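# Unfold the black phone stand and set it upright

## Task

Open out the black phone stand, extend its arm fully, and leave it standing upright on its base.

## Robot and tools

Robot: two six-joint arms, left_arm and right_arm, each with a parallel two-finger gripper and a wrist camera (cam_left_wrist, cam_right_wrist, both 672x504 fisheye). Both arm bases sit on tilted plates carried by one metal frame behind them. A plate and its half of the frame count as part of that arm for 'too close' warnings.

Frames: the scene frame has its origin at table height, midway between the nominal arm bases, +z up, +x out over the table, and left_arm on the +y side. Image left and right do not match the arm names. Each arm reports its hand pose (end_effector_position in metres, end_effector_quat_wxyz) in its own base frame. Calibrated bases in the scene frame are left_arm (-0.053, +0.200, +0.200) and right_arm (-0.012, -0.334, +0.200). The gripper's fingers point along its +z axis and close along its y axis. end_effector_position is the point between the pads, about 1 cm short of the fingertips. Printed poses can be a few centimetres off, more at long reach.

Row layout, shared by execute_actions and move: one flat list of 14 numbers covering both arms. First come left_arm's waist, shoulder, elbow, wrist pitch, wrist yaw and wrist roll, then its opening. The same 7 follow for right_arm. Every number must be in [-1, 1], even for an arm you leave alone. The six joint numbers are offsets from the Joint targets at the start of the action or move, not from the previous row. They are scaled, not radians: 1.0 equals 1.202 rad for the waist, 1.258 for the shoulder, 1.3 for the elbow, 2.073 for wrist pitch, and 2.022 for wrist yaw and wrist roll. Sending 0 for all of an arm's joints re-commands its current targets. The opening number is absolute: +1 is fully open, -1 is shut. Sending 0 there is a real command (half open), so resend the current value to keep a grip.

Joint ranges in rad: waist -2.618 to 3.054, shoulder 0.000 to 3.142, elbow 0.000 to 3.142, wrist pitch -1.571 to 1.571, wrist yaw -1.571 to 1.571, wrist roll -2.094 to 2.094. The real ends may differ from these by up to 0.059 rad. An action that aims more than 0.059 rad beyond an end is rejected for both arms. A call fails outright if its first action does so or is malformed. A 'joint sent to its limit' line means a joint was clipped at its end.

execute_actions(actions, cameras): actions is a list of actions. Each action is up to 15 rows, each row lasting 1/30 s. A short action repeats its last row until 15 steps are done. An empty list just returns the state and images. cameras picks which images come back: omit it or send ["all"] for all, [] for none. An unknown name invalidates the call.

move(target, speed, blend, opening_speed, blocking, cameras): plans joint paths toward one row or a list of up to 15 rows. All rows count from the same starting Joint targets. speed is the peak rate in rad/s of the joint with the longest way to go: 0.01 to 2, default 0.5. It can be one value or one per target. blend (rad) rounds corners between listed targets; the default 0 stops at each. opening_speed (0.2 or more, per second on the -1..+1 scale) ramps the fingers; use values near 0.2 for fragile parts. With blocking=false the call returns after about 0.5 s while the motion goes on. Paths take at least 0.5 s, are cut short beyond 10 s, and ignore obstacles and the other arm. The 'move:' line reports done, off_target, moving, held or fault, plus limits=held and the worst joint error for each arm.

Other tools: wait(seconds 0 to 10) lets time pass with commands held. stop brakes a running move. zoom_image(camera, region [x0,y0,x1,y1], at most 504x504 px) enlarges part of the latest image. read_manual gives licence texts. finished_scene(scene) ends the scene you name and cannot be undone.

Result lines: Joint positions and Joint velocities list each arm's six joints (rad, rad/s), then the pad gap (m; 0.094 when fully open). Joint targets are the base for your next offsets. Joint torques can include offsets and wrap at ±28 N m on joints 1 to 3. grip_measured uses the opening scale; on a firm part it reads up to about 0.064 below the part's true width. 'joint command not followed' means the clearance check altered some steps. MOTOR HOT appears at 75 °C. At 90 °C the arm folds up and idles for the rest of the scene.

Practical notes: joint speed is capped and targets cannot lead the measured angles by much, so big moves take several actions. Gripping, holding stretched out, or pushing against something heats motors. To stop pressing on an object, command the targets back past the measured positions. Avoid dropping the stand, releasing it while it moves, fast impacts, hard pushes, and clashes between the arms. Anything that falls off the table, or is left off it, fails the task. The stand must stay unfolded and upright on its own before you end the scene.

Each tool is called after "Request:" by a JSON object that holds its "fn" and its "kwargs", one argument or row to a line.

## Session

Request:
{"fn": "execute_actions", "kwargs": {
  "actions": []
}}

Scene clock: 0.00 s.
left_arm: end_effector_position=(+0.3271, +0.0486, +0.3773) grip_measured=+1.000 end_effector_quat_wxyz=(+0.437, +0.098, +0.888, +0.105) | right_arm: end_effector_position=(+0.4265, +0.3587, +0.1049) grip_measured=+1.000 end_effector_quat_wxyz=(-0.238, +0.650, -0.695, -0.196)
Joint positions: left_arm=[0.159 1.24 1.674 -1.074 0.027 0.365 0.094] | right_arm=[0.551 2.343 2.124 -0.924 -0.473 -0.849 0.094]
Joint velocities: within noise
Joint torques (N m): no reading
Heat: left arm: 31 °C; right arm: 28 °C.
Joint targets: left_arm=[0.153 1.229 1.684 -1.071 0.035 0.370] | right_arm=[0.562 2.340 2.130 -0.925 -0.487 -0.855]
Tool commands: left_gripper/opening=+1.0 right_gripper/opening=+1.0
camera_calibration:
cam_left_wrist: T_world_to_cam=[[-0.0804412, -0.979344, -0.185511, 0.136572], [-0.875056, 0.158505, -0.457332, 0.493257], [0.47729, 0.125544, -0.869731, 0.28528], [0, 0, 0, 1]] pos_world=[0.306453, 0.0197519, 0.499035]
cam_right_wrist: T_world_to_cam=[[0.991616, -0.0344014, 0.124557, -0.429078], [-0.0128788, -0.985423, -0.169635, 0.414883], [0.128577, 0.166609, -0.977604, 0.106431], [0, 0, 0, 1]] pos_world=[0.417139, 0.376342, 0.22787]

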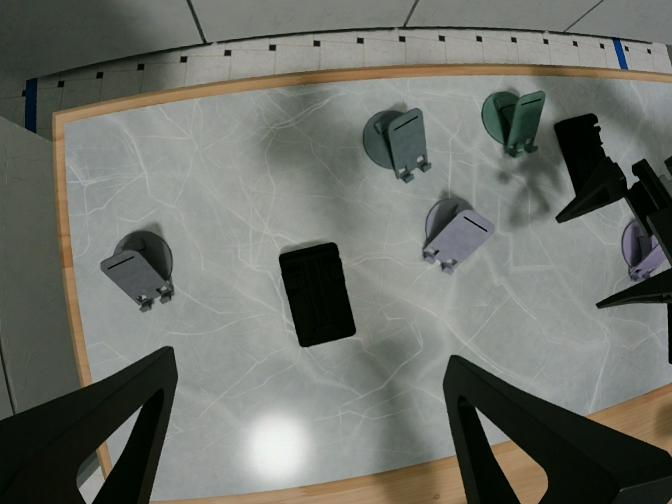

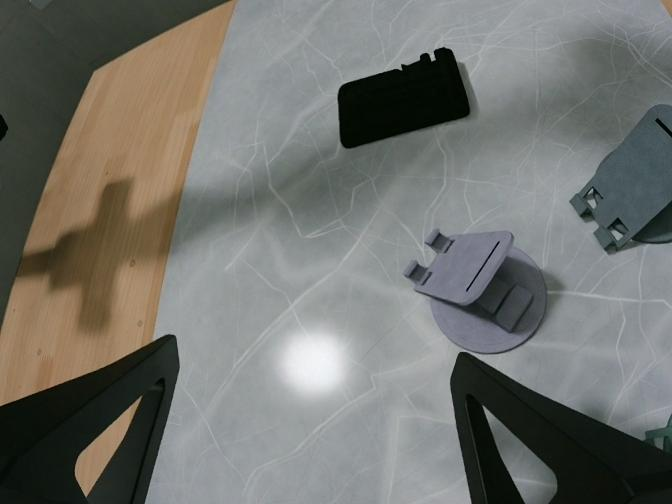

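Request:
{"fn": "zoom_image", "kwargs": {
  "camera": "cam_left_wrist",
  "region": [250, 220, 390, 360]
}}

Request:
{"fn": "zoom_image", "kwargs": {
  "camera": "cam_right_wrist",
  "region": [310, 20, 500, 170]
}}

Request:
{"fn": "zoom_image", "kwargs": {
  "camera": "cam_left_wrist",
  "region": [520, 80, 672, 220]
}}

Scaled by 3.600 from the camera's 672x504 image, which has a finer 960x720 frame.

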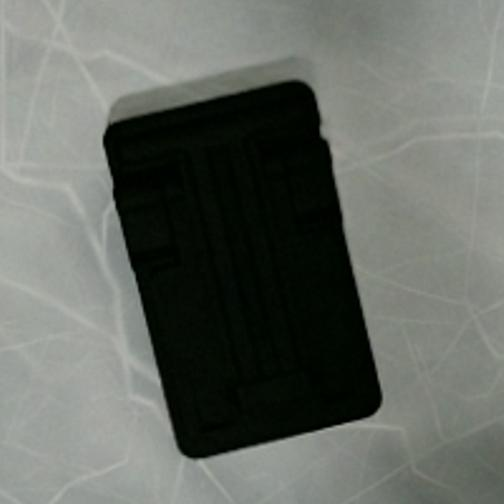

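Scaled by 2.653 from the camera's 672x504 image, which has a finer 960x720 frame.

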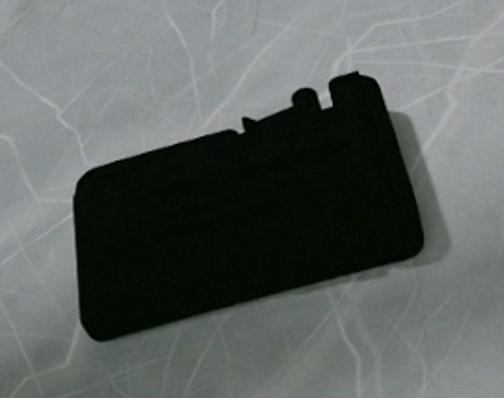

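Scaled by 3.316 from the camera's 672x504 image, which has a finer 960x720 frame.

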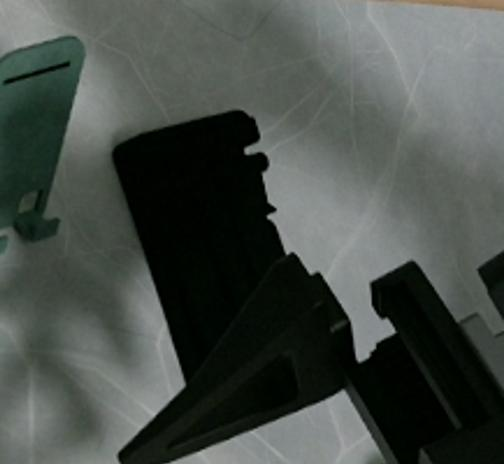

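Request:
{"fn": "move", "kwargs": {
  "target": [-0.0208,0.3426,-0.3223,0.2031,-0.0964,-0.1558,0.9,0,0,0,0,0,0,1.0],
  "speed": 0.4
}}

Scene clock: 76.47 s.
left_arm: end_effector_position=(+0.4034, +0.0851, +0.1302) grip_measured=+0.902 end_effector_quat_wxyz=(+0.244, -0.056, +0.963, +0.099) | right_arm: end_effector_position=(+0.4265, +0.3587, +0.1049) grip_measured=+1.000 end_effector_quat_wxyz=(-0.238, +0.650, -0.695, -0.196)
Joint positions: left_arm=[0.14 1.65 1.263 -0.67 -0.151 0.064 0.089] | right_arm=[0.551 2.343 2.124 -0.924 -0.473 -0.849 0.094]
Joint velocities: within noise
Joint torques (N m): left_arm=[-1.98 -8.18 5.59 0.2 -0.15 -0.08] | right_arm=[6.63 -11.51 6.38 0.26 -0.64 -0.03]
Heat: left arm: 33 °C; right arm: 32 °C.
Joint targets: left_arm=[0.128 1.660 1.265 -0.650 -0.160 0.055] | right_arm=[0.562 2.340 2.130 -0.925 -0.487 -0.855]
move: done
camera_calibration:
cam_left_wrist: T_world_to_cam=[[0.193944, -0.977502, -0.0829245, 0.00846969], [-0.977892, -0.185898, -0.0957548, 0.464947], [0.078185, 0.0996623, -0.991945, 0.208468], [0, 0, 0, 1]] pos_world=[0.436726, 0.0739354, 0.252012]
cam_right_wrist: T_world_to_cam=[[0.991616, -0.0344014, 0.124557, -0.429078], [-0.0128788, -0.985423, -0.169635, 0.414883], [0.128577, 0.166609, -0.977604, 0.106431], [0, 0, 0, 1]] pos_world=[0.417139, 0.376342, 0.22787]

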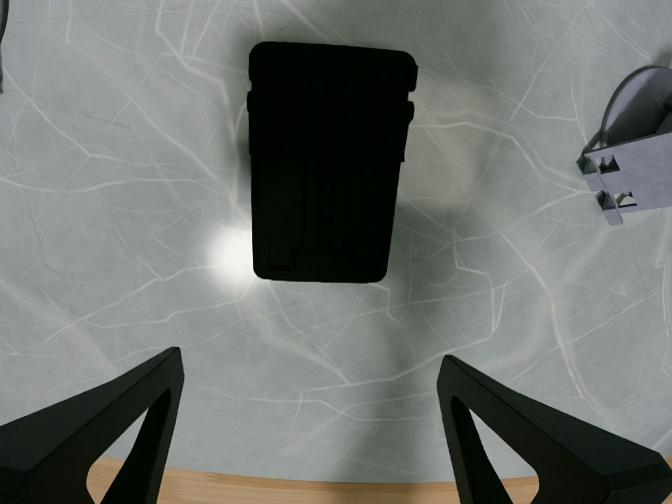

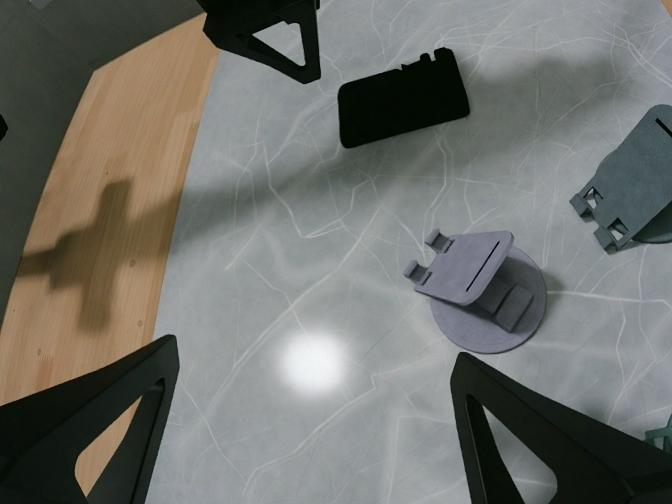

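Request:
{"fn": "move", "kwargs": {
  "target": [0.0225,0.1113,-0.0192,0.0926,0.0049,0.0064,0.9,0,0,0,0,0,0,1.0],
  "speed": 0.25,
  "cameras": ["cam_left_wrist"]
}}

Scene clock: 105.30 s.
left_arm: end_effector_position=(+0.4362, +0.0970, +0.0946) grip_measured=+0.902 end_effector_quat_wxyz=(+0.264, -0.065, +0.957, +0.103) | right_arm: end_effector_position=(+0.4265, +0.3587, +0.1049) grip_measured=+1.000 end_effector_quat_wxyz=(-0.238, +0.650, -0.695, -0.196)
Joint positions: left_arm=[0.156 1.779 1.245 -0.48 -0.153 0.064 0.089] | right_arm=[0.551 2.343 2.124 -0.924 -0.473 -0.849 0.094]
Joint velocities: within noise
Joint torques (N m): left_arm=[-0.92 -7.83 4.49 0.29 -0.05 0.05] | right_arm=[6.63 -11.49 6.39 0.26 -0.64 -0.03]
Heat: left arm: 33 °C; right arm: 33 °C.
Joint targets: left_arm=[0.155 1.800 1.241 -0.458 -0.150 0.068] | right_arm=[0.562 2.340 2.130 -0.925 -0.487 -0.855]
move: done
camera_calibration:
cam_left_wrist: T_world_to_cam=[[0.213155, -0.97359, -0.0817725, 0.00183223], [-0.969823, -0.200704, -0.138421, 0.497767], [0.118354, 0.10881, -0.986992, 0.150488], [0, 0, 0, 1]] pos_world=[0.464545, 0.0853131, 0.217582]
Images, in order (width x height): cam_left_wrist 672x504.

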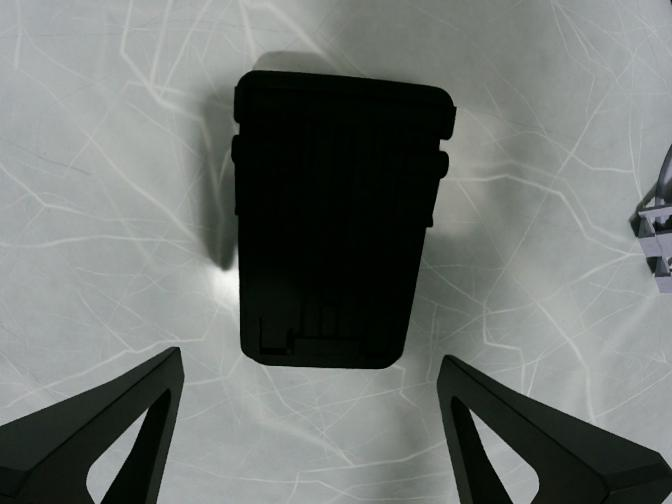

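Request:
{"fn": "move", "kwargs": {
  "target": [0.0015,0.0556,-0.0023,0.0289,0.0025,0.0015,0.9,0,0,0,0,0,0,1.0],
  "speed": 0.12,
  "cameras": ["cam_left_wrist"]
}}

Scene clock: 119.47 s.
left_arm: end_effector_position=(+0.4462, +0.0985, +0.0725) grip_measured=+0.902 end_effector_quat_wxyz=(+0.260, -0.064, +0.958, +0.103) | right_arm: end_effector_position=(+0.4265, +0.3587, +0.1049) grip_measured=+1.000 end_effector_quat_wxyz=(-0.238, +0.650, -0.695, -0.196)
Joint positions: left_arm=[0.156 1.848 1.245 -0.42 -0.153 0.064 0.089] | right_arm=[0.551 2.343 2.124 -0.924 -0.473 -0.849 0.094]
Joint velocities: within noise
Joint torques (N m): left_arm=[-0.83 -7.83 3.89 0.28 0.01 0.04] | right_arm=[6.63 -11.51 6.38 0.26 -0.64 -0.04]
Heat: left arm: 33 °C; right arm: 33 °C.
Joint targets: left_arm=[0.156 1.870 1.238 -0.398 -0.145 0.071] | right_arm=[0.562 2.340 2.130 -0.925 -0.487 -0.855]
move: done
camera_calibration:
cam_left_wrist: T_world_to_cam=[[0.212409, -0.973708, -0.0823171, -0.000189677], [-0.971041, -0.200895, -0.129311, 0.504646], [0.109374, 0.1074, -0.988181, 0.131612], [0, 0, 0, 1]] pos_world=[0.475677, 0.0870612, 0.195297]
Images, in order (width x height): cam_left_wrist 672x504.

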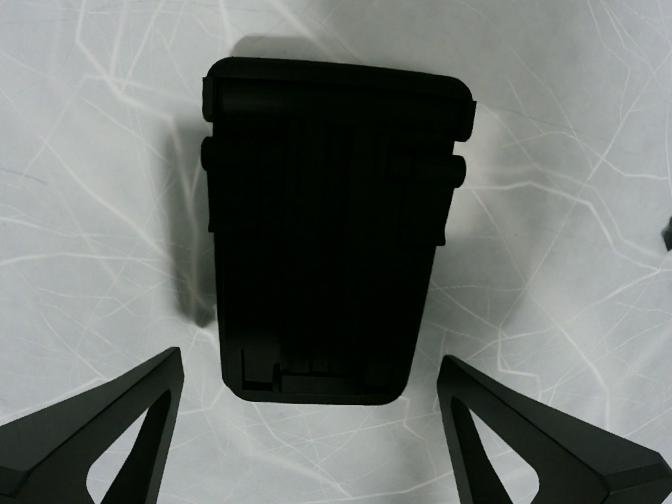

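Request:
{"fn": "move", "kwargs": {
  "target": [0,0.0068,0,0.004,0,0,0.9,0,0,0,0,0,0,1.0],
  "speed": 0.12,
  "cameras": []
}}

Request:
{"fn": "move", "kwargs": {
  "target": [0,0,0,0,0,0,0.2,0,0,0,0,0,0,1.0],
  "opening_speed": 0.4,
  "cameras": ["cam_left_wrist"]
}}

Scene clock: 128.03 s.
left_arm: end_effector_position=(+0.4479, +0.0988, +0.0711) grip_measured=+0.902 end_effector_quat_wxyz=(+0.261, -0.065, +0.958, +0.103) | right_arm: end_effector_position=(+0.4265, +0.3587, +0.1049) grip_measured=+1.000 end_effector_quat_wxyz=(-0.238, +0.650, -0.695, -0.196)
Joint positions: left_arm=[0.156 1.854 1.245 -0.411 -0.153 0.064 0.089] | right_arm=[0.551 2.343 2.124 -0.924 -0.473 -0.849 0.094]
Joint velocities: within noise
Joint torques (N m): left_arm=[-0.83 -7.72 3.86 0.28 0.02 0.05] | right_arm=[6.61 -11.49 6.39 0.26 -0.64 -0.03]
Heat: left arm: 33 °C; right arm: 33 °C.
Joint targets: left_arm=[0.156 1.879 1.238 -0.390 -0.145 0.071] | right_arm=[0.562 2.340 2.130 -0.925 -0.487 -0.855]
move: done
No camera images: "cameras" was empty.

Scene clock: 130.00 s.
left_arm: end_effector_position=(+0.4482, +0.0975, +0.0709) grip_measured=+0.295 end_effector_quat_wxyz=(+0.262, -0.063, +0.958, +0.099) | right_arm: end_effector_position=(+0.4265, +0.3587, +0.1049) grip_measured=+1.000 end_effector_quat_wxyz=(-0.238, +0.650, -0.695, -0.196)
Joint positions: left_arm=[0.156 1.854 1.245 -0.411 -0.145 0.064 0.061] | right_arm=[0.551 2.343 2.124 -0.924 -0.473 -0.849 0.094]
Joint velocities: within noise
Joint torques (N m): left_arm=[-0.84 -7.73 3.86 0.28 0.02 0.04] | right_arm=[6.63 -11.51 6.39 0.26 -0.64 -0.03]
Heat: left arm: 33 °C; right arm: 33 °C.
Joint targets: left_arm=[0.156 1.879 1.238 -0.390 -0.145 0.071] | right_arm=[0.562 2.340 2.130 -0.925 -0.487 -0.855]
move: done
camera_calibration:
cam_left_wrist: T_world_to_cam=[[0.208829, -0.975023, -0.0756305, -0.000516577], [-0.97131, -0.197791, -0.132046, 0.506115], [0.113789, 0.101036, -0.988354, 0.128515], [0, 0, 0, 1]] pos_world=[0.477079, 0.0866167, 0.19381]
Images, in order (width x height): cam_left_wrist 672x504.

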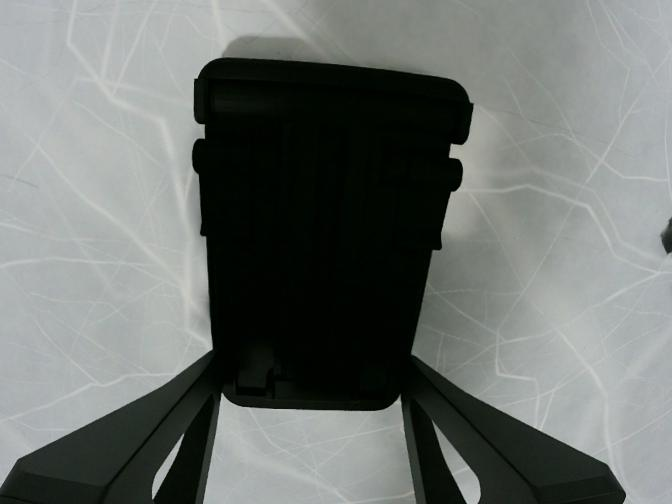

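Request:
{"fn": "move", "kwargs": {
  "target": [
    [0,0,0,0,0,0,0.2,-0.1348,-0.2703,-0.1769,0.0121,-0.0064,-0.0223,0.95],
    [0,0,0,0,0,0,0.2,-0.7587,-0.7194,-0.8292,0.1124,-0.2478,-0.362,0.95]
  ],
  "speed": 0.6,
  "blend": 0.1
}}

Scene clock: 190.97 s.
left_arm: end_effector_position=(+0.4482, +0.0975, +0.0709) grip_measured=+0.294 end_effector_quat_wxyz=(+0.262, -0.063, +0.958, +0.099) | right_arm: end_effector_position=(+0.3482, +0.0294, +0.1864) grip_measured=+0.952 end_effector_quat_wxyz=(+0.485, -0.584, +0.645, +0.089)
Joint positions: left_arm=[0.156 1.854 1.245 -0.411 -0.145 0.064 0.061] | right_arm=[-0.349 1.461 1.061 -0.708 -0.958 -1.577 0.092]
Joint velocities: within noise
Joint torques (N m): left_arm=[-0.83 -7.73 3.86 0.29 0.02 0.05] | right_arm=[0.2 -9.5 4.31 0.18 -0.86 -0.08]
Heat: left arm: 35 °C; right arm: 35 °C.
Joint targets: left_arm=[0.156 1.879 1.238 -0.390 -0.145 0.071] | right_arm=[-0.350 1.435 1.052 -0.692 -0.988 -1.587]
move: done
camera_calibration:
cam_left_wrist: T_world_to_cam=[[0.208829, -0.975023, -0.0756305, -0.000516577], [-0.97131, -0.197791, -0.132046, 0.506115], [0.113789, 0.101036, -0.988354, 0.128515], [0, 0, 0, 1]] pos_world=[0.477079, 0.0866167, 0.19381]
cam_right_wrist: T_world_to_cam=[[0.798681, -0.273826, 0.535844, -0.375323], [-0.0426683, -0.913997, -0.403472, 0.155057], [0.60024, 0.299382, -0.741675, 0.0389121], [0, 0, 0, 1]] pos_world=[0.283023, 0.0272989, 0.292536]

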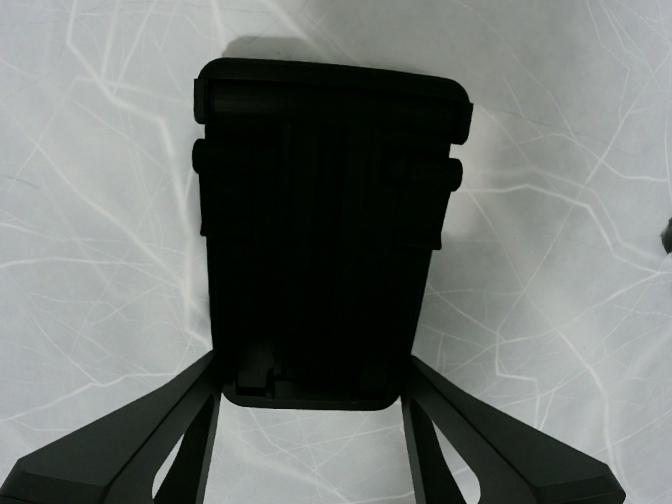

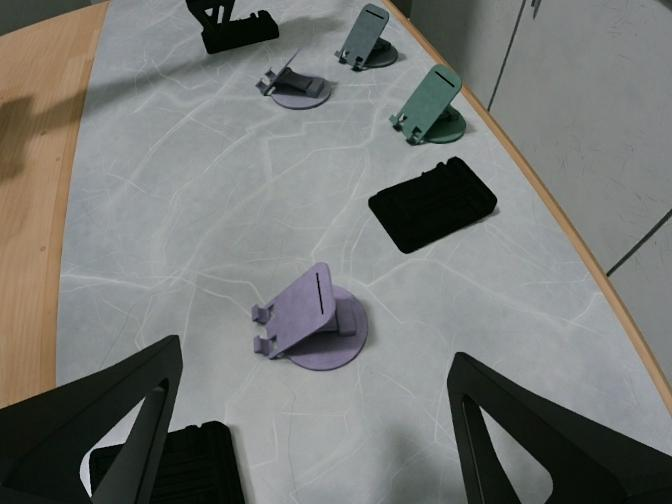

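Request:
{"fn": "move", "kwargs": {
  "target": [
    [-0.124,-0.3911,0.1138,-0.3184,-0.0361,-0.0648,0.2,0,0,0,0,0,0,0.95],
    [-0.827,-0.0548,0.3392,-0.417,-0.1899,0.3398,0.2,0,0,0,0,0,0,0.95]
  ],
  "speed": [0.3,0.5],
  "blend": 0.05
}}

Scene clock: 205.57 s.
left_arm: end_effector_position=(+0.3177, -0.2100, +0.1785) grip_measured=+0.292 end_effector_quat_wxyz=(+0.096, +0.664, +0.696, +0.256) | right_arm: end_effector_position=(+0.3482, +0.0296, +0.1866) grip_measured=+0.952 end_effector_quat_wxyz=(+0.485, -0.584, +0.645, +0.089)
Joint positions: left_arm=[-0.824 1.797 1.649 -1.245 -0.527 0.747 0.061] | right_arm=[-0.349 1.461 1.061 -0.708 -0.96 -1.577 0.092]
Joint velocities: within noise
Joint torques (N m): left_arm=[-5.19 -6.49 8.51 -0.05 -0.08 0.06] | right_arm=[0.2 -9.51 4.31 0.17 -0.86 -0.07]
Heat: left arm: 36 °C; right arm: 34 °C.
Joint targets: left_arm=[-0.838 1.810 1.678 -1.255 -0.529 0.758] | right_arm=[-0.350 1.435 1.052 -0.692 -0.988 -1.587]
move: done
camera_calibration:
cam_left_wrist: T_world_to_cam=[[-0.889182, -0.0690637, -0.452312, 0.341364], [-0.323089, 0.794749, 0.513797, 0.220001], [0.32399, 0.602996, -0.72899, 0.273106], [0, 0, 0, 1]] pos_world=[0.286132, -0.315952, 0.240459]
cam_right_wrist: T_world_to_cam=[[0.798617, -0.27397, 0.535866, -0.375326], [-0.0418524, -0.913505, -0.40467, 0.155227], [0.600383, 0.300749, -0.741006, 0.0388154], [0, 0, 0, 1]] pos_world=[0.282934, 0.0272991, 0.292703]

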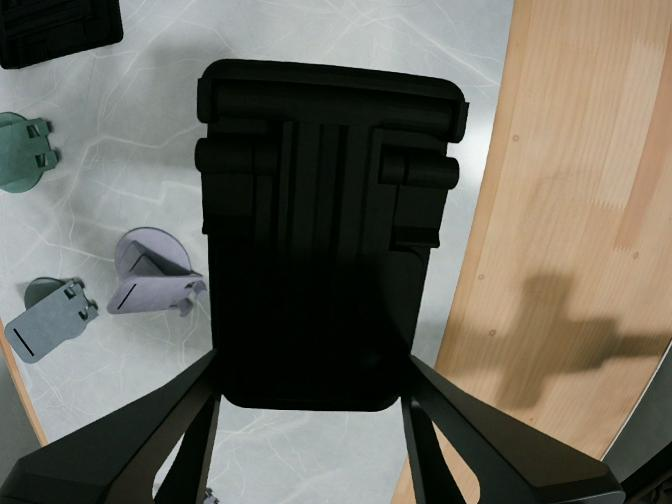

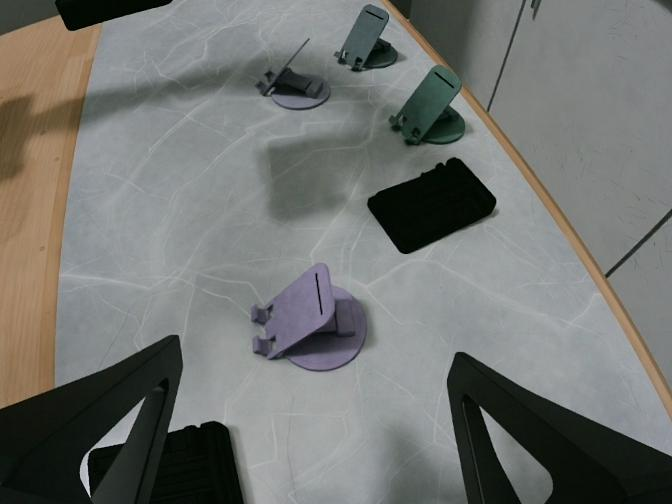

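Request:
{"fn": "move", "kwargs": {
  "target": [
    [0.0566,-0.2182,-0.2662,0.2692,0.2799,0.0935,0.2,0,0,0,0,0,0,0.95],
    [0.2579,-0.2146,-0.5646,0.6247,0.6415,0.1009,0.2,0,0,0,0,0,0,0.95]
  ],
  "speed": 0.5,
  "blend": 0.05
}}

Scene clock: 217.63 s.
left_arm: end_effector_position=(+0.3071, -0.3105, +0.1711) grip_measured=+0.292 end_effector_quat_wxyz=(+0.488, +0.678, +0.508, -0.212) | right_arm: end_effector_position=(+0.3484, +0.0295, +0.1867) grip_measured=+0.952 end_effector_quat_wxyz=(+0.485, -0.584, +0.644, +0.089)
Joint positions: left_arm=[-0.522 1.569 0.948 0.006 0.715 0.951 0.061] | right_arm=[-0.349 1.461 1.061 -0.706 -0.96 -1.577 0.092]
Joint velocities: within noise
Joint torques (N m): left_arm=[-3.36 -9.18 5.33 1.07 1.06 0.07] | right_arm=[0.2 -9.51 4.31 0.17 -0.85 -0.07]
Heat: left arm: 35 °C; right arm: 34 °C.
Joint targets: left_arm=[-0.528 1.540 0.945 0.040 0.768 0.962] | right_arm=[-0.350 1.435 1.052 -0.692 -0.988 -1.587]
move: off_target (left_arm); left_arm: the wrist yaw is farthest, 0.053 rad from its target
camera_calibration:
cam_left_wrist: T_world_to_cam=[[-0.9305, 0.0200535, -0.365743, 0.347224], [0.235777, 0.796932, -0.556155, 0.312337], [0.280319, -0.603736, -0.746274, -0.0265698], [0, 0, 0, 1]] pos_world=[0.256898, -0.271916, 0.280874]
cam_right_wrist: T_world_to_cam=[[0.797843, -0.273688, 0.53716, -0.37557], [-0.0412694, -0.913717, -0.40425, 0.154935], [0.601451, 0.30036, -0.740298, 0.038301], [0, 0, 0, 1]] pos_world=[0.283004, 0.0272737, 0.292728]

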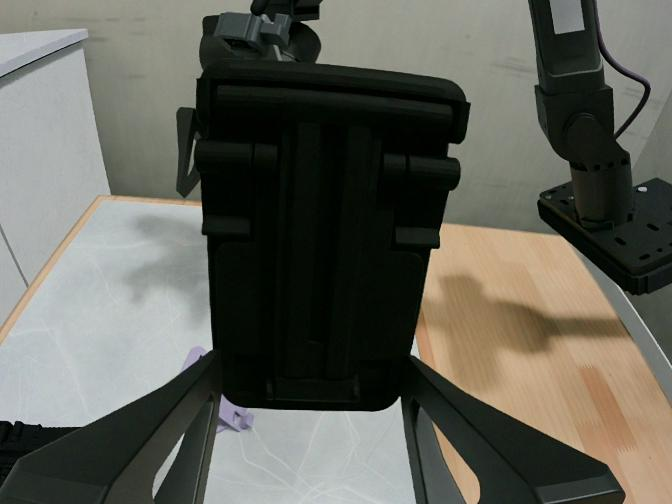

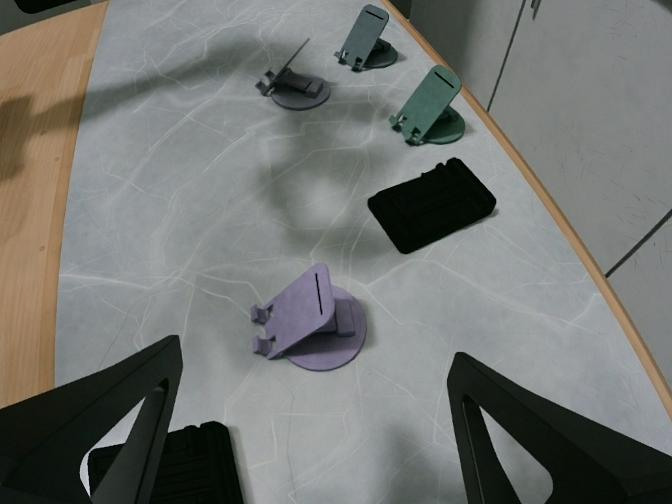

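Request:
{"fn": "move", "kwargs": {
  "target": [0,0,0,0,0,0,0.2,0.3577,-0.1153,-0.14,0.0637,-0.0307,0.048,0.9],
  "speed": 0.4
}}

Scene clock: 246.80 s.
left_arm: end_effector_position=(+0.3069, -0.3106, +0.1712) grip_measured=+0.292 end_effector_quat_wxyz=(+0.488, +0.678, +0.507, -0.213) | right_arm: end_effector_position=(+0.2763, +0.1717, +0.1870) grip_measured=+0.902 end_effector_quat_wxyz=(-0.490, +0.687, -0.499, -0.196)
Joint positions: left_arm=[-0.522 1.569 0.948 0.006 0.717 0.951 0.061] | right_arm=[0.066 1.314 0.88 -0.578 -1.021 -1.501 0.089]
Joint velocities: within noise
Joint torques (N m): left_arm=[-3.36 -9.18 5.31 1.07 1.05 0.06] | right_arm=[2.28 -7.75 4.41 0.4 -0.94 0.06]
Heat: left arm: 37 °C; right arm: 34 °C.
Joint targets: left_arm=[-0.528 1.540 0.945 0.040 0.768 0.962] | right_arm=[0.080 1.290 0.870 -0.560 -1.051 -1.490]
move: off_target (left_arm); left_arm: the wrist yaw is farthest, 0.051 rad from its target
camera_calibration:
cam_left_wrist: T_world_to_cam=[[-0.930635, 0.0209405, -0.365348, 0.347299], [0.236531, 0.79621, -0.556869, 0.3122], [0.279233, -0.604658, -0.745934, -0.026503], [0, 0, 0, 1]] pos_world=[0.256764, -0.271875, 0.28097]
cam_right_wrist: T_world_to_cam=[[0.826466, 0.0245242, 0.562452, -0.3431], [0.336903, -0.821965, -0.459206, 0.172032], [0.451054, 0.56901, -0.687588, 0.0247907], [0, 0, 0, 1]] pos_world=[0.214421, 0.135712, 0.289021]

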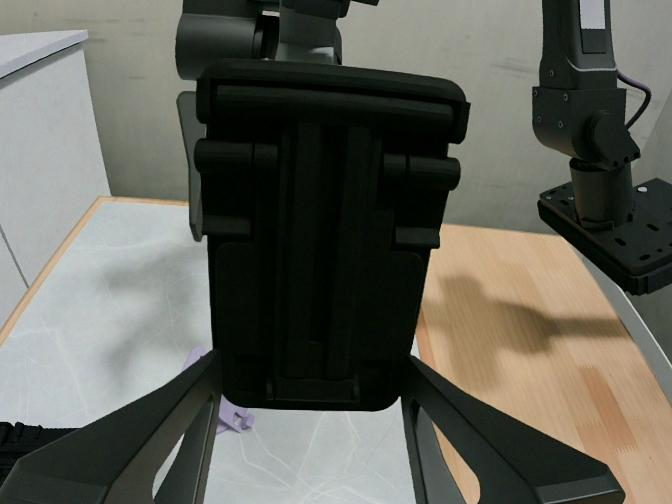

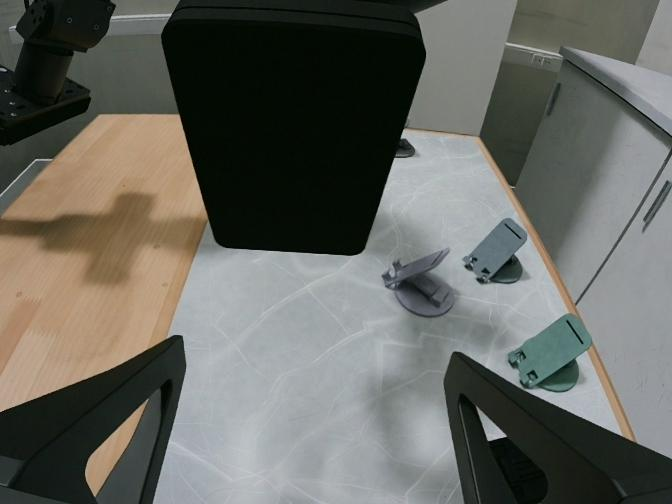

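Request:
{"fn": "move", "kwargs": {
  "target": [0,0,0,0,0,0,0.2,0.1,-0.0119,-0.042,0.095,0.038,0.082,0.9],
  "speed": 0.2,
  "cameras": ["cam_right_wrist"]
}}

Scene clock: 276.37 s.
left_arm: end_effector_position=(+0.3069, -0.3106, +0.1712) grip_measured=+0.292 end_effector_quat_wxyz=(+0.488, +0.679, +0.507, -0.212) | right_arm: end_effector_position=(+0.2742, +0.2019, +0.1864) grip_measured=+0.902 end_effector_quat_wxyz=(-0.499, +0.688, -0.487, -0.200)
Joint positions: left_arm=[-0.522 1.569 0.948 0.006 0.717 0.953 0.061] | right_arm=[0.183 1.3 0.826 -0.381 -0.977 -1.335 0.089]
Joint velocities: within noise
Joint torques (N m): left_arm=[-3.36 -9.2 5.31 1.07 1.05 0.06] | right_arm=[2.84 -7.53 4.51 0.64 -0.56 0.07]
Heat: left arm: 38 °C; right arm: 35 °C.
Joint targets: left_arm=[-0.528 1.540 0.945 0.040 0.768 0.962] | right_arm=[0.200 1.275 0.815 -0.363 -0.974 -1.325]
move: off_target (left_arm); left_arm: the wrist yaw is farthest, 0.051 rad from its target
camera_calibration:
cam_right_wrist: T_world_to_cam=[[0.817635, 0.0282508, 0.575044, -0.342435], [0.358526, -0.806483, -0.470154, 0.190314], [0.450481, 0.590582, -0.669537, 0.000538346], [0, 0, 0, 1]] pos_world=[0.211511, 0.162841, 0.286752]
Images, in order (width x height): cam_right_wrist 672x504.

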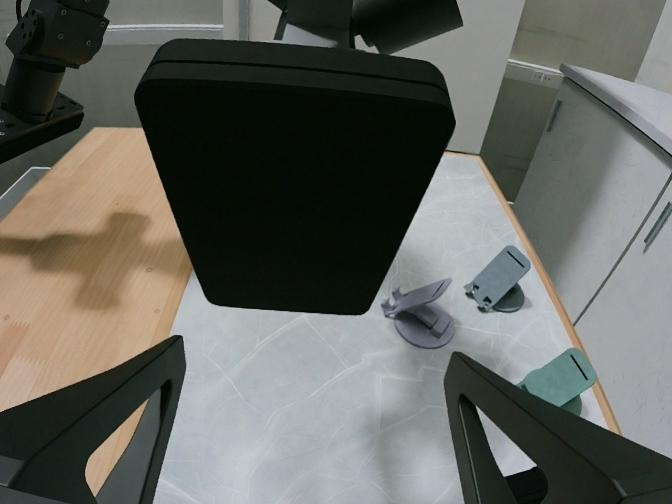

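Request:
{"fn": "execute_actions", "kwargs": {
  "actions": []
}}

Scene clock: 321.50 s.
left_arm: end_effector_position=(+0.3070, -0.3107, +0.1714) grip_measured=+0.292 end_effector_quat_wxyz=(+0.488, +0.678, +0.506, -0.212) | right_arm: end_effector_position=(+0.2743, +0.2018, +0.1862) grip_measured=+0.902 end_effector_quat_wxyz=(-0.499, +0.689, -0.487, -0.199)
Joint positions: left_arm=[-0.522 1.569 0.948 0.008 0.717 0.953 0.061] | right_arm=[0.183 1.3 0.826 -0.381 -0.975 -1.335 0.089]
Joint velocities: within noise
Joint torques (N m): left_arm=[-3.36 -9.2 5.33 1.07 1.05 0.07] | right_arm=[2.82 -7.53 4.52 0.64 -0.56 0.06]
Heat: left arm: 38 °C; right arm: 34 °C.
Joint targets: left_arm=[-0.528 1.540 0.945 0.040 0.768 0.962] | right_arm=[0.200 1.275 0.815 -0.363 -0.974 -1.325]
Tool commands: left_gripper/opening=+0.2 right_gripper/opening=+0.9
camera_calibration:
cam_left_wrist: T_world_to_cam=[[-0.929641, 0.0213949, -0.367846, 0.347805], [0.23855, 0.795802, -0.55659, 0.311583], [0.280824, -0.605178, -0.744914, -0.0272352], [0, 0, 0, 1]] pos_world=[0.256654, -0.271882, 0.281075]
cam_right_wrist: T_world_to_cam=[[0.817542, 0.0280818, 0.575184, -0.342442], [0.357812, -0.807378, -0.469161, 0.190263], [0.451216, 0.589366, -0.670113, 0.000569686], [0, 0, 0, 1]] pos_world=[0.211625, 0.162895, 0.286613]

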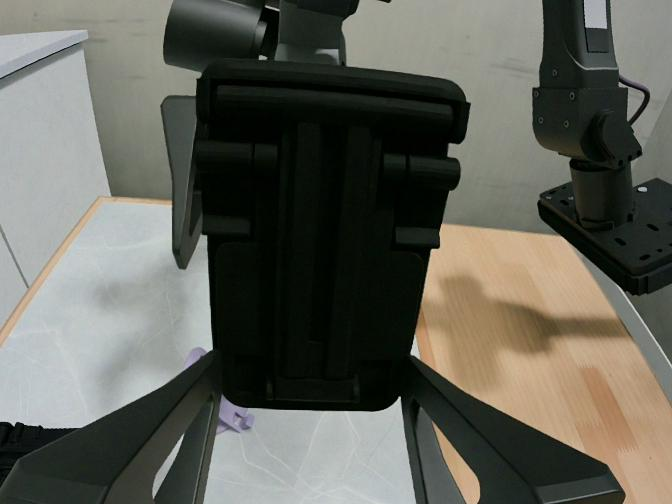

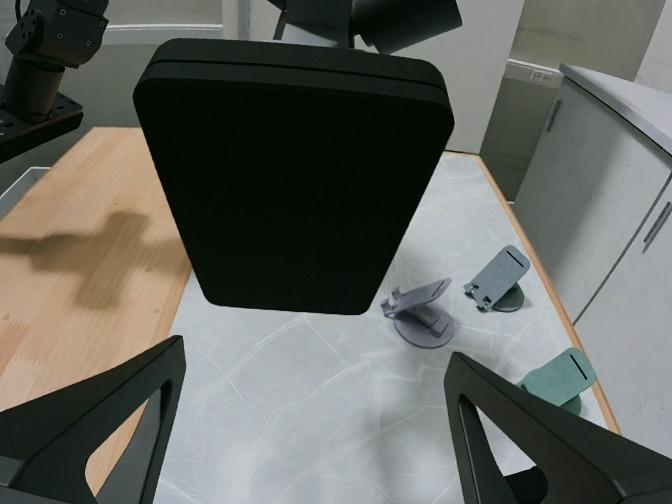

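Request:
{"fn": "move", "kwargs": {
  "target": [0,0,0,0,0,0,0.2,0.0416,0,-0.0173,0.0405,0.0158,0.0346,0.9],
  "speed": 0.2
}}

Scene clock: 331.63 s.
left_arm: end_effector_position=(+0.3070, -0.3107, +0.1714) grip_measured=+0.292 end_effector_quat_wxyz=(+0.488, +0.678, +0.506, -0.212) | right_arm: end_effector_position=(+0.2738, +0.2141, +0.1843) grip_measured=+0.902 end_effector_quat_wxyz=(-0.501, +0.687, -0.487, -0.199)
Joint positions: left_arm=[-0.522 1.569 0.948 0.008 0.717 0.953 0.061] | right_arm=[0.232 1.3 0.803 -0.298 -0.944 -1.266 0.089]
Joint velocities: within noise
Joint torques (N m): left_arm=[-3.36 -9.2 5.33 1.07 1.05 0.06] | right_arm=[2.96 -7.43 4.55 0.73 -0.55 0.08]
Heat: left arm: 39 °C; right arm: 34 °C.
Joint targets: left_arm=[-0.528 1.540 0.945 0.040 0.768 0.962] | right_arm=[0.250 1.275 0.793 -0.279 -0.942 -1.255]
move: off_target (left_arm); left_arm: the wrist yaw is farthest, 0.051 rad from its target
camera_calibration:
cam_left_wrist: T_world_to_cam=[[-0.929641, 0.0213949, -0.367846, 0.347805], [0.23855, 0.795802, -0.55659, 0.311583], [0.280824, -0.605178, -0.744914, -0.0272352], [0, 0, 0, 1]] pos_world=[0.256654, -0.271882, 0.281075]
cam_right_wrist: T_world_to_cam=[[0.816235, 0.0245707, 0.577198, -0.340509], [0.358245, -0.80534, -0.472323, 0.199501], [0.453235, 0.592304, -0.666148, -0.00962707], [0, 0, 0, 1]] pos_world=[0.210828, 0.174735, 0.284357]

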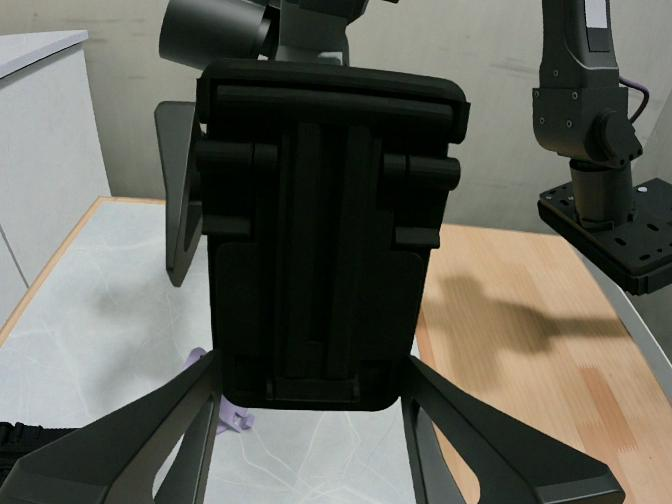

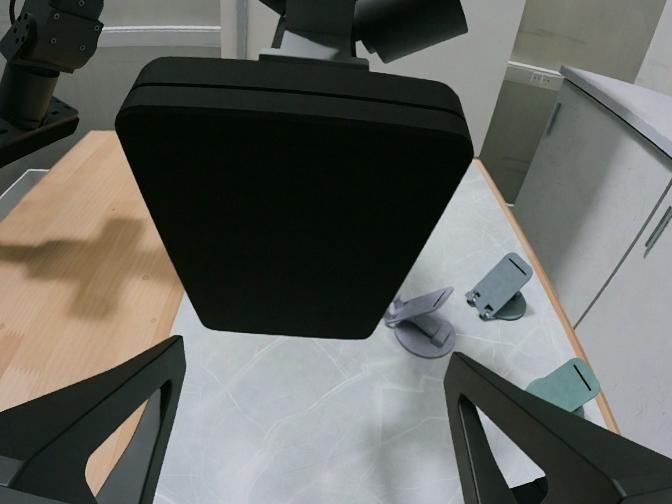

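Request:
{"fn": "move", "kwargs": {
  "target": [0,0,0,0,0,0,0.2,0.0416,0,-0.0173,0.0405,0.0158,0.0346,0.9],
  "speed": 0.2
}}

Scene clock: 354.73 s.
left_arm: end_effector_position=(+0.3070, -0.3107, +0.1714) grip_measured=+0.292 end_effector_quat_wxyz=(+0.488, +0.678, +0.506, -0.212) | right_arm: end_effector_position=(+0.2726, +0.2270, +0.1837) grip_measured=+0.902 end_effector_quat_wxyz=(-0.505, +0.685, -0.486, -0.200)
Joint positions: left_arm=[-0.522 1.569 0.948 0.008 0.717 0.953 0.061] | right_arm=[0.283 1.3 0.782 -0.216 -0.912 -1.195 0.089]
Joint velocities: within noise
Joint torques (N m): left_arm=[-3.36 -9.2 5.31 1.07 1.05 0.06] | right_arm=[3.1 -7.32 4.59 0.85 -0.52 0.06]
Heat: left arm: 39 °C; right arm: 34 °C.
Joint targets: left_arm=[-0.528 1.540 0.945 0.040 0.768 0.962] | right_arm=[0.300 1.275 0.770 -0.195 -0.910 -1.185]
move: off_target (left_arm); left_arm: the wrist yaw is farthest, 0.051 rad from its target
camera_calibration:
cam_left_wrist: T_world_to_cam=[[-0.929641, 0.0213949, -0.367846, 0.347805], [0.23855, 0.795802, -0.55659, 0.311583], [0.280824, -0.605178, -0.744914, -0.0272352], [0, 0, 0, 1]] pos_world=[0.256654, -0.271882, 0.281075]
cam_right_wrist: T_world_to_cam=[[0.814774, 0.0177098, 0.579507, -0.338007], [0.357968, -0.801631, -0.478797, 0.210471], [0.456072, 0.597557, -0.659488, -0.0202993], [0, 0, 0, 1]] pos_world=[0.209315, 0.186836, 0.283263]

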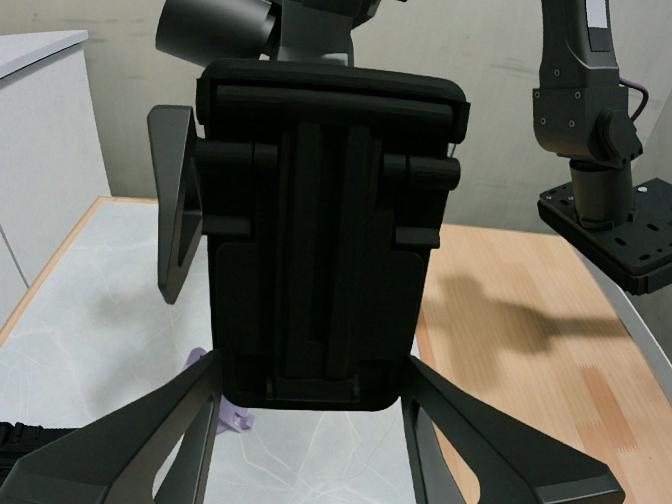

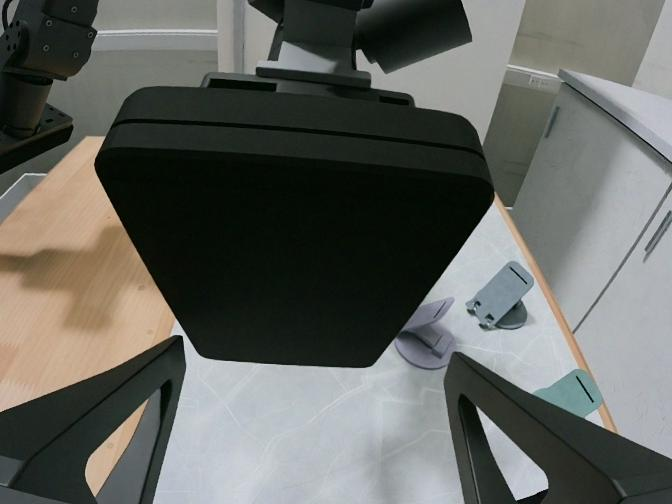

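Request:
{"fn": "move", "kwargs": {
  "target": [0,0,0,0,0,0,0.2,0.0208,-0.0079,-0.02,0.0106,0,0.0099,0.9],
  "speed": 0.1
}}

Request:
{"fn": "zoom_image", "kwargs": {
  "camera": "cam_right_wrist",
  "region": [80, 60, 520, 400]
}}

Scene clock: 388.63 s.
left_arm: end_effector_position=(+0.3070, -0.3107, +0.1714) grip_measured=+0.292 end_effector_quat_wxyz=(+0.488, +0.678, +0.506, -0.212) | right_arm: end_effector_position=(+0.2641, +0.2322, +0.1795) grip_measured=+0.902 end_effector_quat_wxyz=(-0.502, +0.686, -0.483, -0.210)
Joint positions: left_arm=[-0.522 1.569 0.948 0.008 0.717 0.953 0.061] | right_arm=[0.306 1.289 0.754 -0.194 -0.912 -1.175 0.089]
Joint velocities: within noise
Joint torques (N m): left_arm=[-3.36 -9.2 5.31 1.07 1.05 0.06] | right_arm=[3.14 -7.12 4.57 0.84 -0.53 0.08]
Heat: left arm: 39 °C; right arm: 34 °C.
Joint targets: left_arm=[-0.528 1.540 0.945 0.040 0.768 0.962] | right_arm=[0.325 1.265 0.744 -0.173 -0.910 -1.165]
move: off_target (left_arm); left_arm: the wrist yaw is farthest, 0.051 rad from its target
camera_calibration:
cam_left_wrist: T_world_to_cam=[[-0.929641, 0.0213949, -0.367846, 0.347805], [0.23855, 0.795802, -0.55659, 0.311583], [0.280824, -0.605178, -0.744914, -0.0272352], [0, 0, 0, 1]] pos_world=[0.256654, -0.271882, 0.281075]
cam_right_wrist: T_world_to_cam=[[0.822093, 0.0267376, 0.568725, -0.330797], [0.363381, -0.793633, -0.487956, 0.214011], [0.438312, 0.607809, -0.662156, -0.01953], [0, 0, 0, 1]] pos_world=[0.202739, 0.190561, 0.279628]

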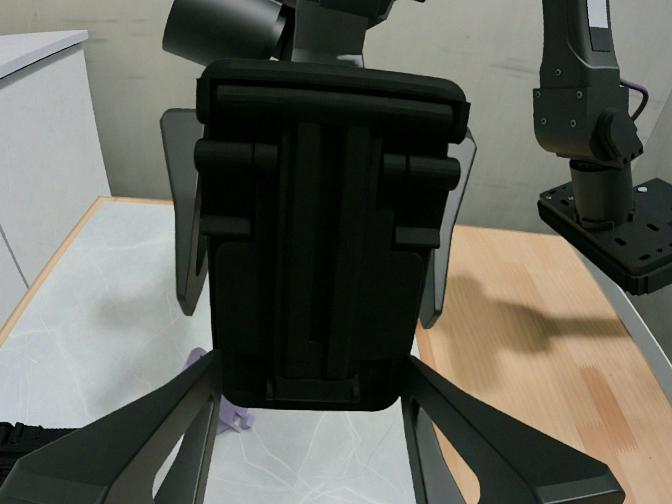

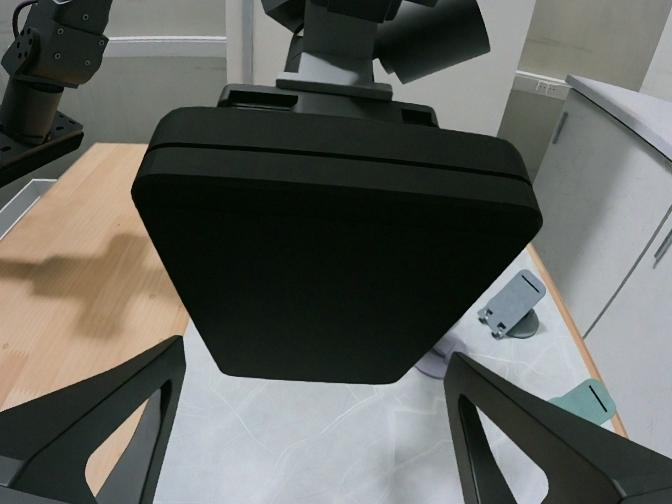

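Scaled by 1.145 from the camera's 672x504 image, which has a finer 960x720 frame.

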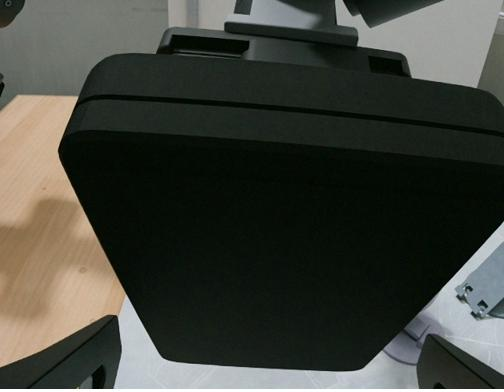

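Request:
{"fn": "move", "kwargs": {
  "target": [0,0,0,0,0,0,0.2,0,0,0,0,0,0,0.3],
  "opening_speed": 0.6
}}

Scene clock: 397.40 s.
left_arm: end_effector_position=(+0.3080, -0.3105, +0.1722) grip_measured=+0.292 end_effector_quat_wxyz=(+0.490, +0.678, +0.506, -0.211) | right_arm: end_effector_position=(+0.2639, +0.2326, +0.1797) grip_measured=+0.453 end_effector_quat_wxyz=(-0.502, +0.686, -0.483, -0.210)
Joint positions: left_arm=[-0.521 1.569 0.948 0.012 0.717 0.953 0.061] | right_arm=[0.307 1.289 0.754 -0.193 -0.912 -1.174 0.068]
Joint velocities: within noise
Joint torques (N m): left_arm=[-3.47 -9.2 5.33 1.02 1.05 0.05] | right_arm=[3.08 -7.13 4.59 0.86 -0.53 0.05]
Heat: left arm: 39 °C; right arm: 34 °C.
Joint targets: left_arm=[-0.528 1.540 0.945 0.040 0.768 0.962] | right_arm=[0.325 1.265 0.744 -0.173 -0.910 -1.165]
move: off_target (left_arm); left_arm: the wrist yaw is farthest, 0.051 rad from its target
camera_calibration:
cam_left_wrist: T_world_to_cam=[[-0.928196, 0.0191223, -0.371599, 0.348459], [0.239552, 0.794892, -0.55746, 0.311185], [0.284721, -0.606449, -0.742397, -0.0288314], [0, 0, 0, 1]] pos_world=[0.257102, -0.271506, 0.281555]
cam_right_wrist: T_world_to_cam=[[0.822015, 0.0270499, 0.568823, -0.330846], [0.364148, -0.792929, -0.488529, 0.214279], [0.437821, 0.608714, -0.661649, -0.0197663], [0, 0, 0, 1]] pos_world=[0.202586, 0.190889, 0.279796]

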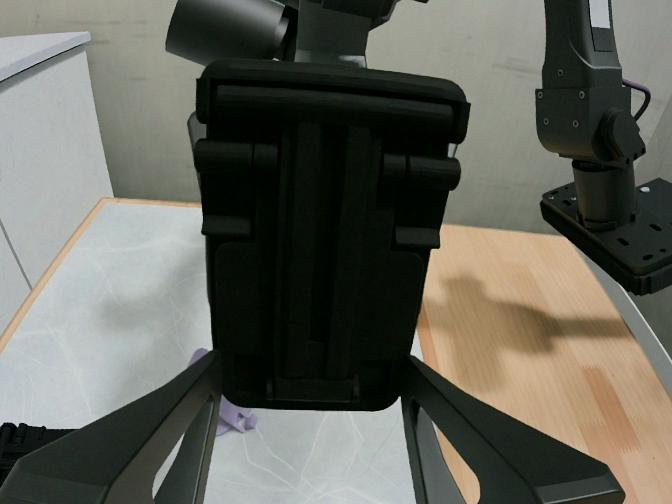

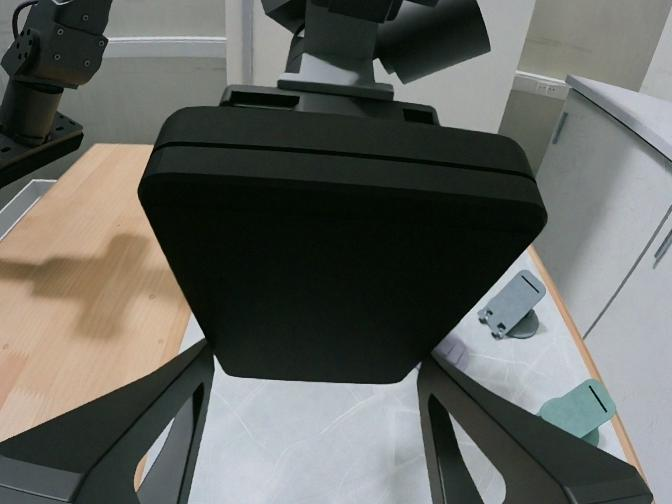

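Request:
{"fn": "move", "kwargs": {
  "target": [-0.0141,-0.1192,0.0931,-0.2122,-0.1276,0.0633,0.2,-0.0458,-0.0541,0.0485,-0.1192,0.0445,-0.0519,0.3],
  "speed": 0.15
}}

Scene clock: 447.57 s.
left_arm: end_effector_position=(+0.2963, -0.2749, +0.1891) grip_measured=+0.202 end_effector_quat_wxyz=(+0.432, +0.711, +0.543, -0.120) | right_arm: end_effector_position=(+0.2607, +0.2083, +0.1741) grip_measured=+0.451 end_effector_quat_wxyz=(-0.467, +0.697, -0.518, -0.167)
Joint positions: left_arm=[-0.533 1.423 1.04 -0.374 0.511 1.08 0.056] | right_arm=[0.273 1.223 0.783 -0.392 -0.811 -1.26 0.068]
Joint velocities: within noise
Joint torques (N m): left_arm=[-3.4 -8.8 8.68 0.44 0.45 0.06] | right_arm=[1.17 -7.01 7.76 0.29 -0.65 -0.08]
Heat: left arm: 39 °C; right arm: 35 °C.
Joint targets: left_arm=[-0.545 1.390 1.066 -0.399 0.510 1.090] | right_arm=[0.270 1.197 0.807 -0.420 -0.820 -1.270]
move: done
camera_calibration:
cam_left_wrist: T_world_to_cam=[[-0.914098, 0.0292627, -0.404437, 0.347994], [0.188688, 0.913526, -0.360371, 0.305513], [0.358918, -0.405727, -0.840574, 0.0603489], [0, 0, 0, 1]] pos_world=[0.238793, -0.264792, 0.301567]
cam_right_wrist: T_world_to_cam=[[0.827368, 0.0386757, 0.560328, -0.326722], [0.306536, -0.867041, -0.392779, 0.20726], [0.470636, 0.496733, -0.729217, 0.0193067], [0, 0, 0, 1]] pos_world=[0.1977, 0.182749, 0.278557]

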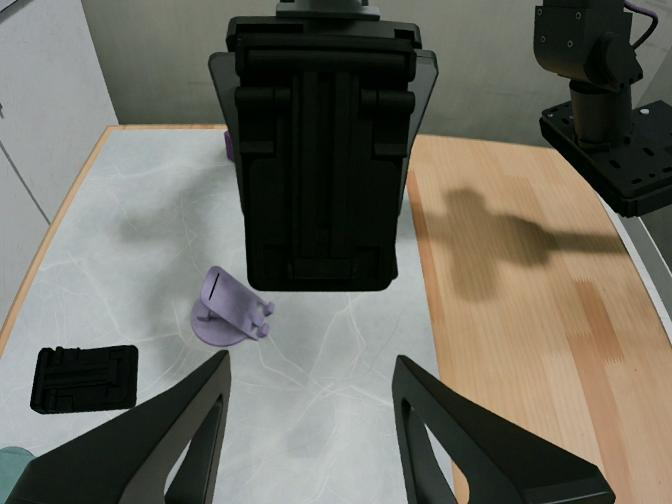

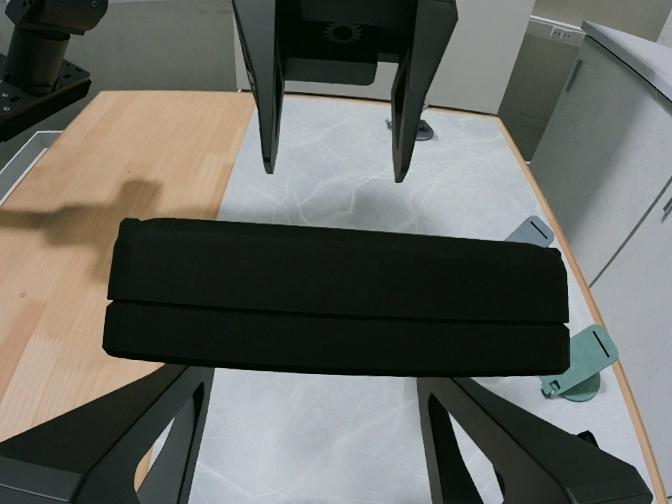

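Request:
{"fn": "zoom_image", "kwargs": {
  "camera": "cam_left_wrist",
  "region": [180, 0, 480, 300]
}}

Request:
{"fn": "zoom_image", "kwargs": {
  "camera": "cam_right_wrist",
  "region": [80, 180, 600, 420]
}}

Scaled by 1.680 from the camera's 672x504 image, which has a finer 960x720 frame.

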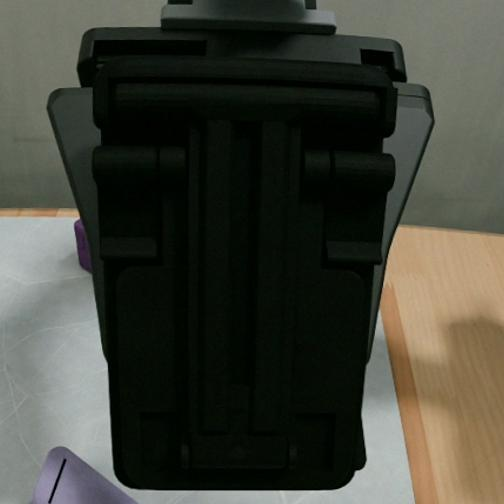

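Region (80, 180, 600, 420) is 520x240 pixels. A region can be at most 504 by 504 pixels.


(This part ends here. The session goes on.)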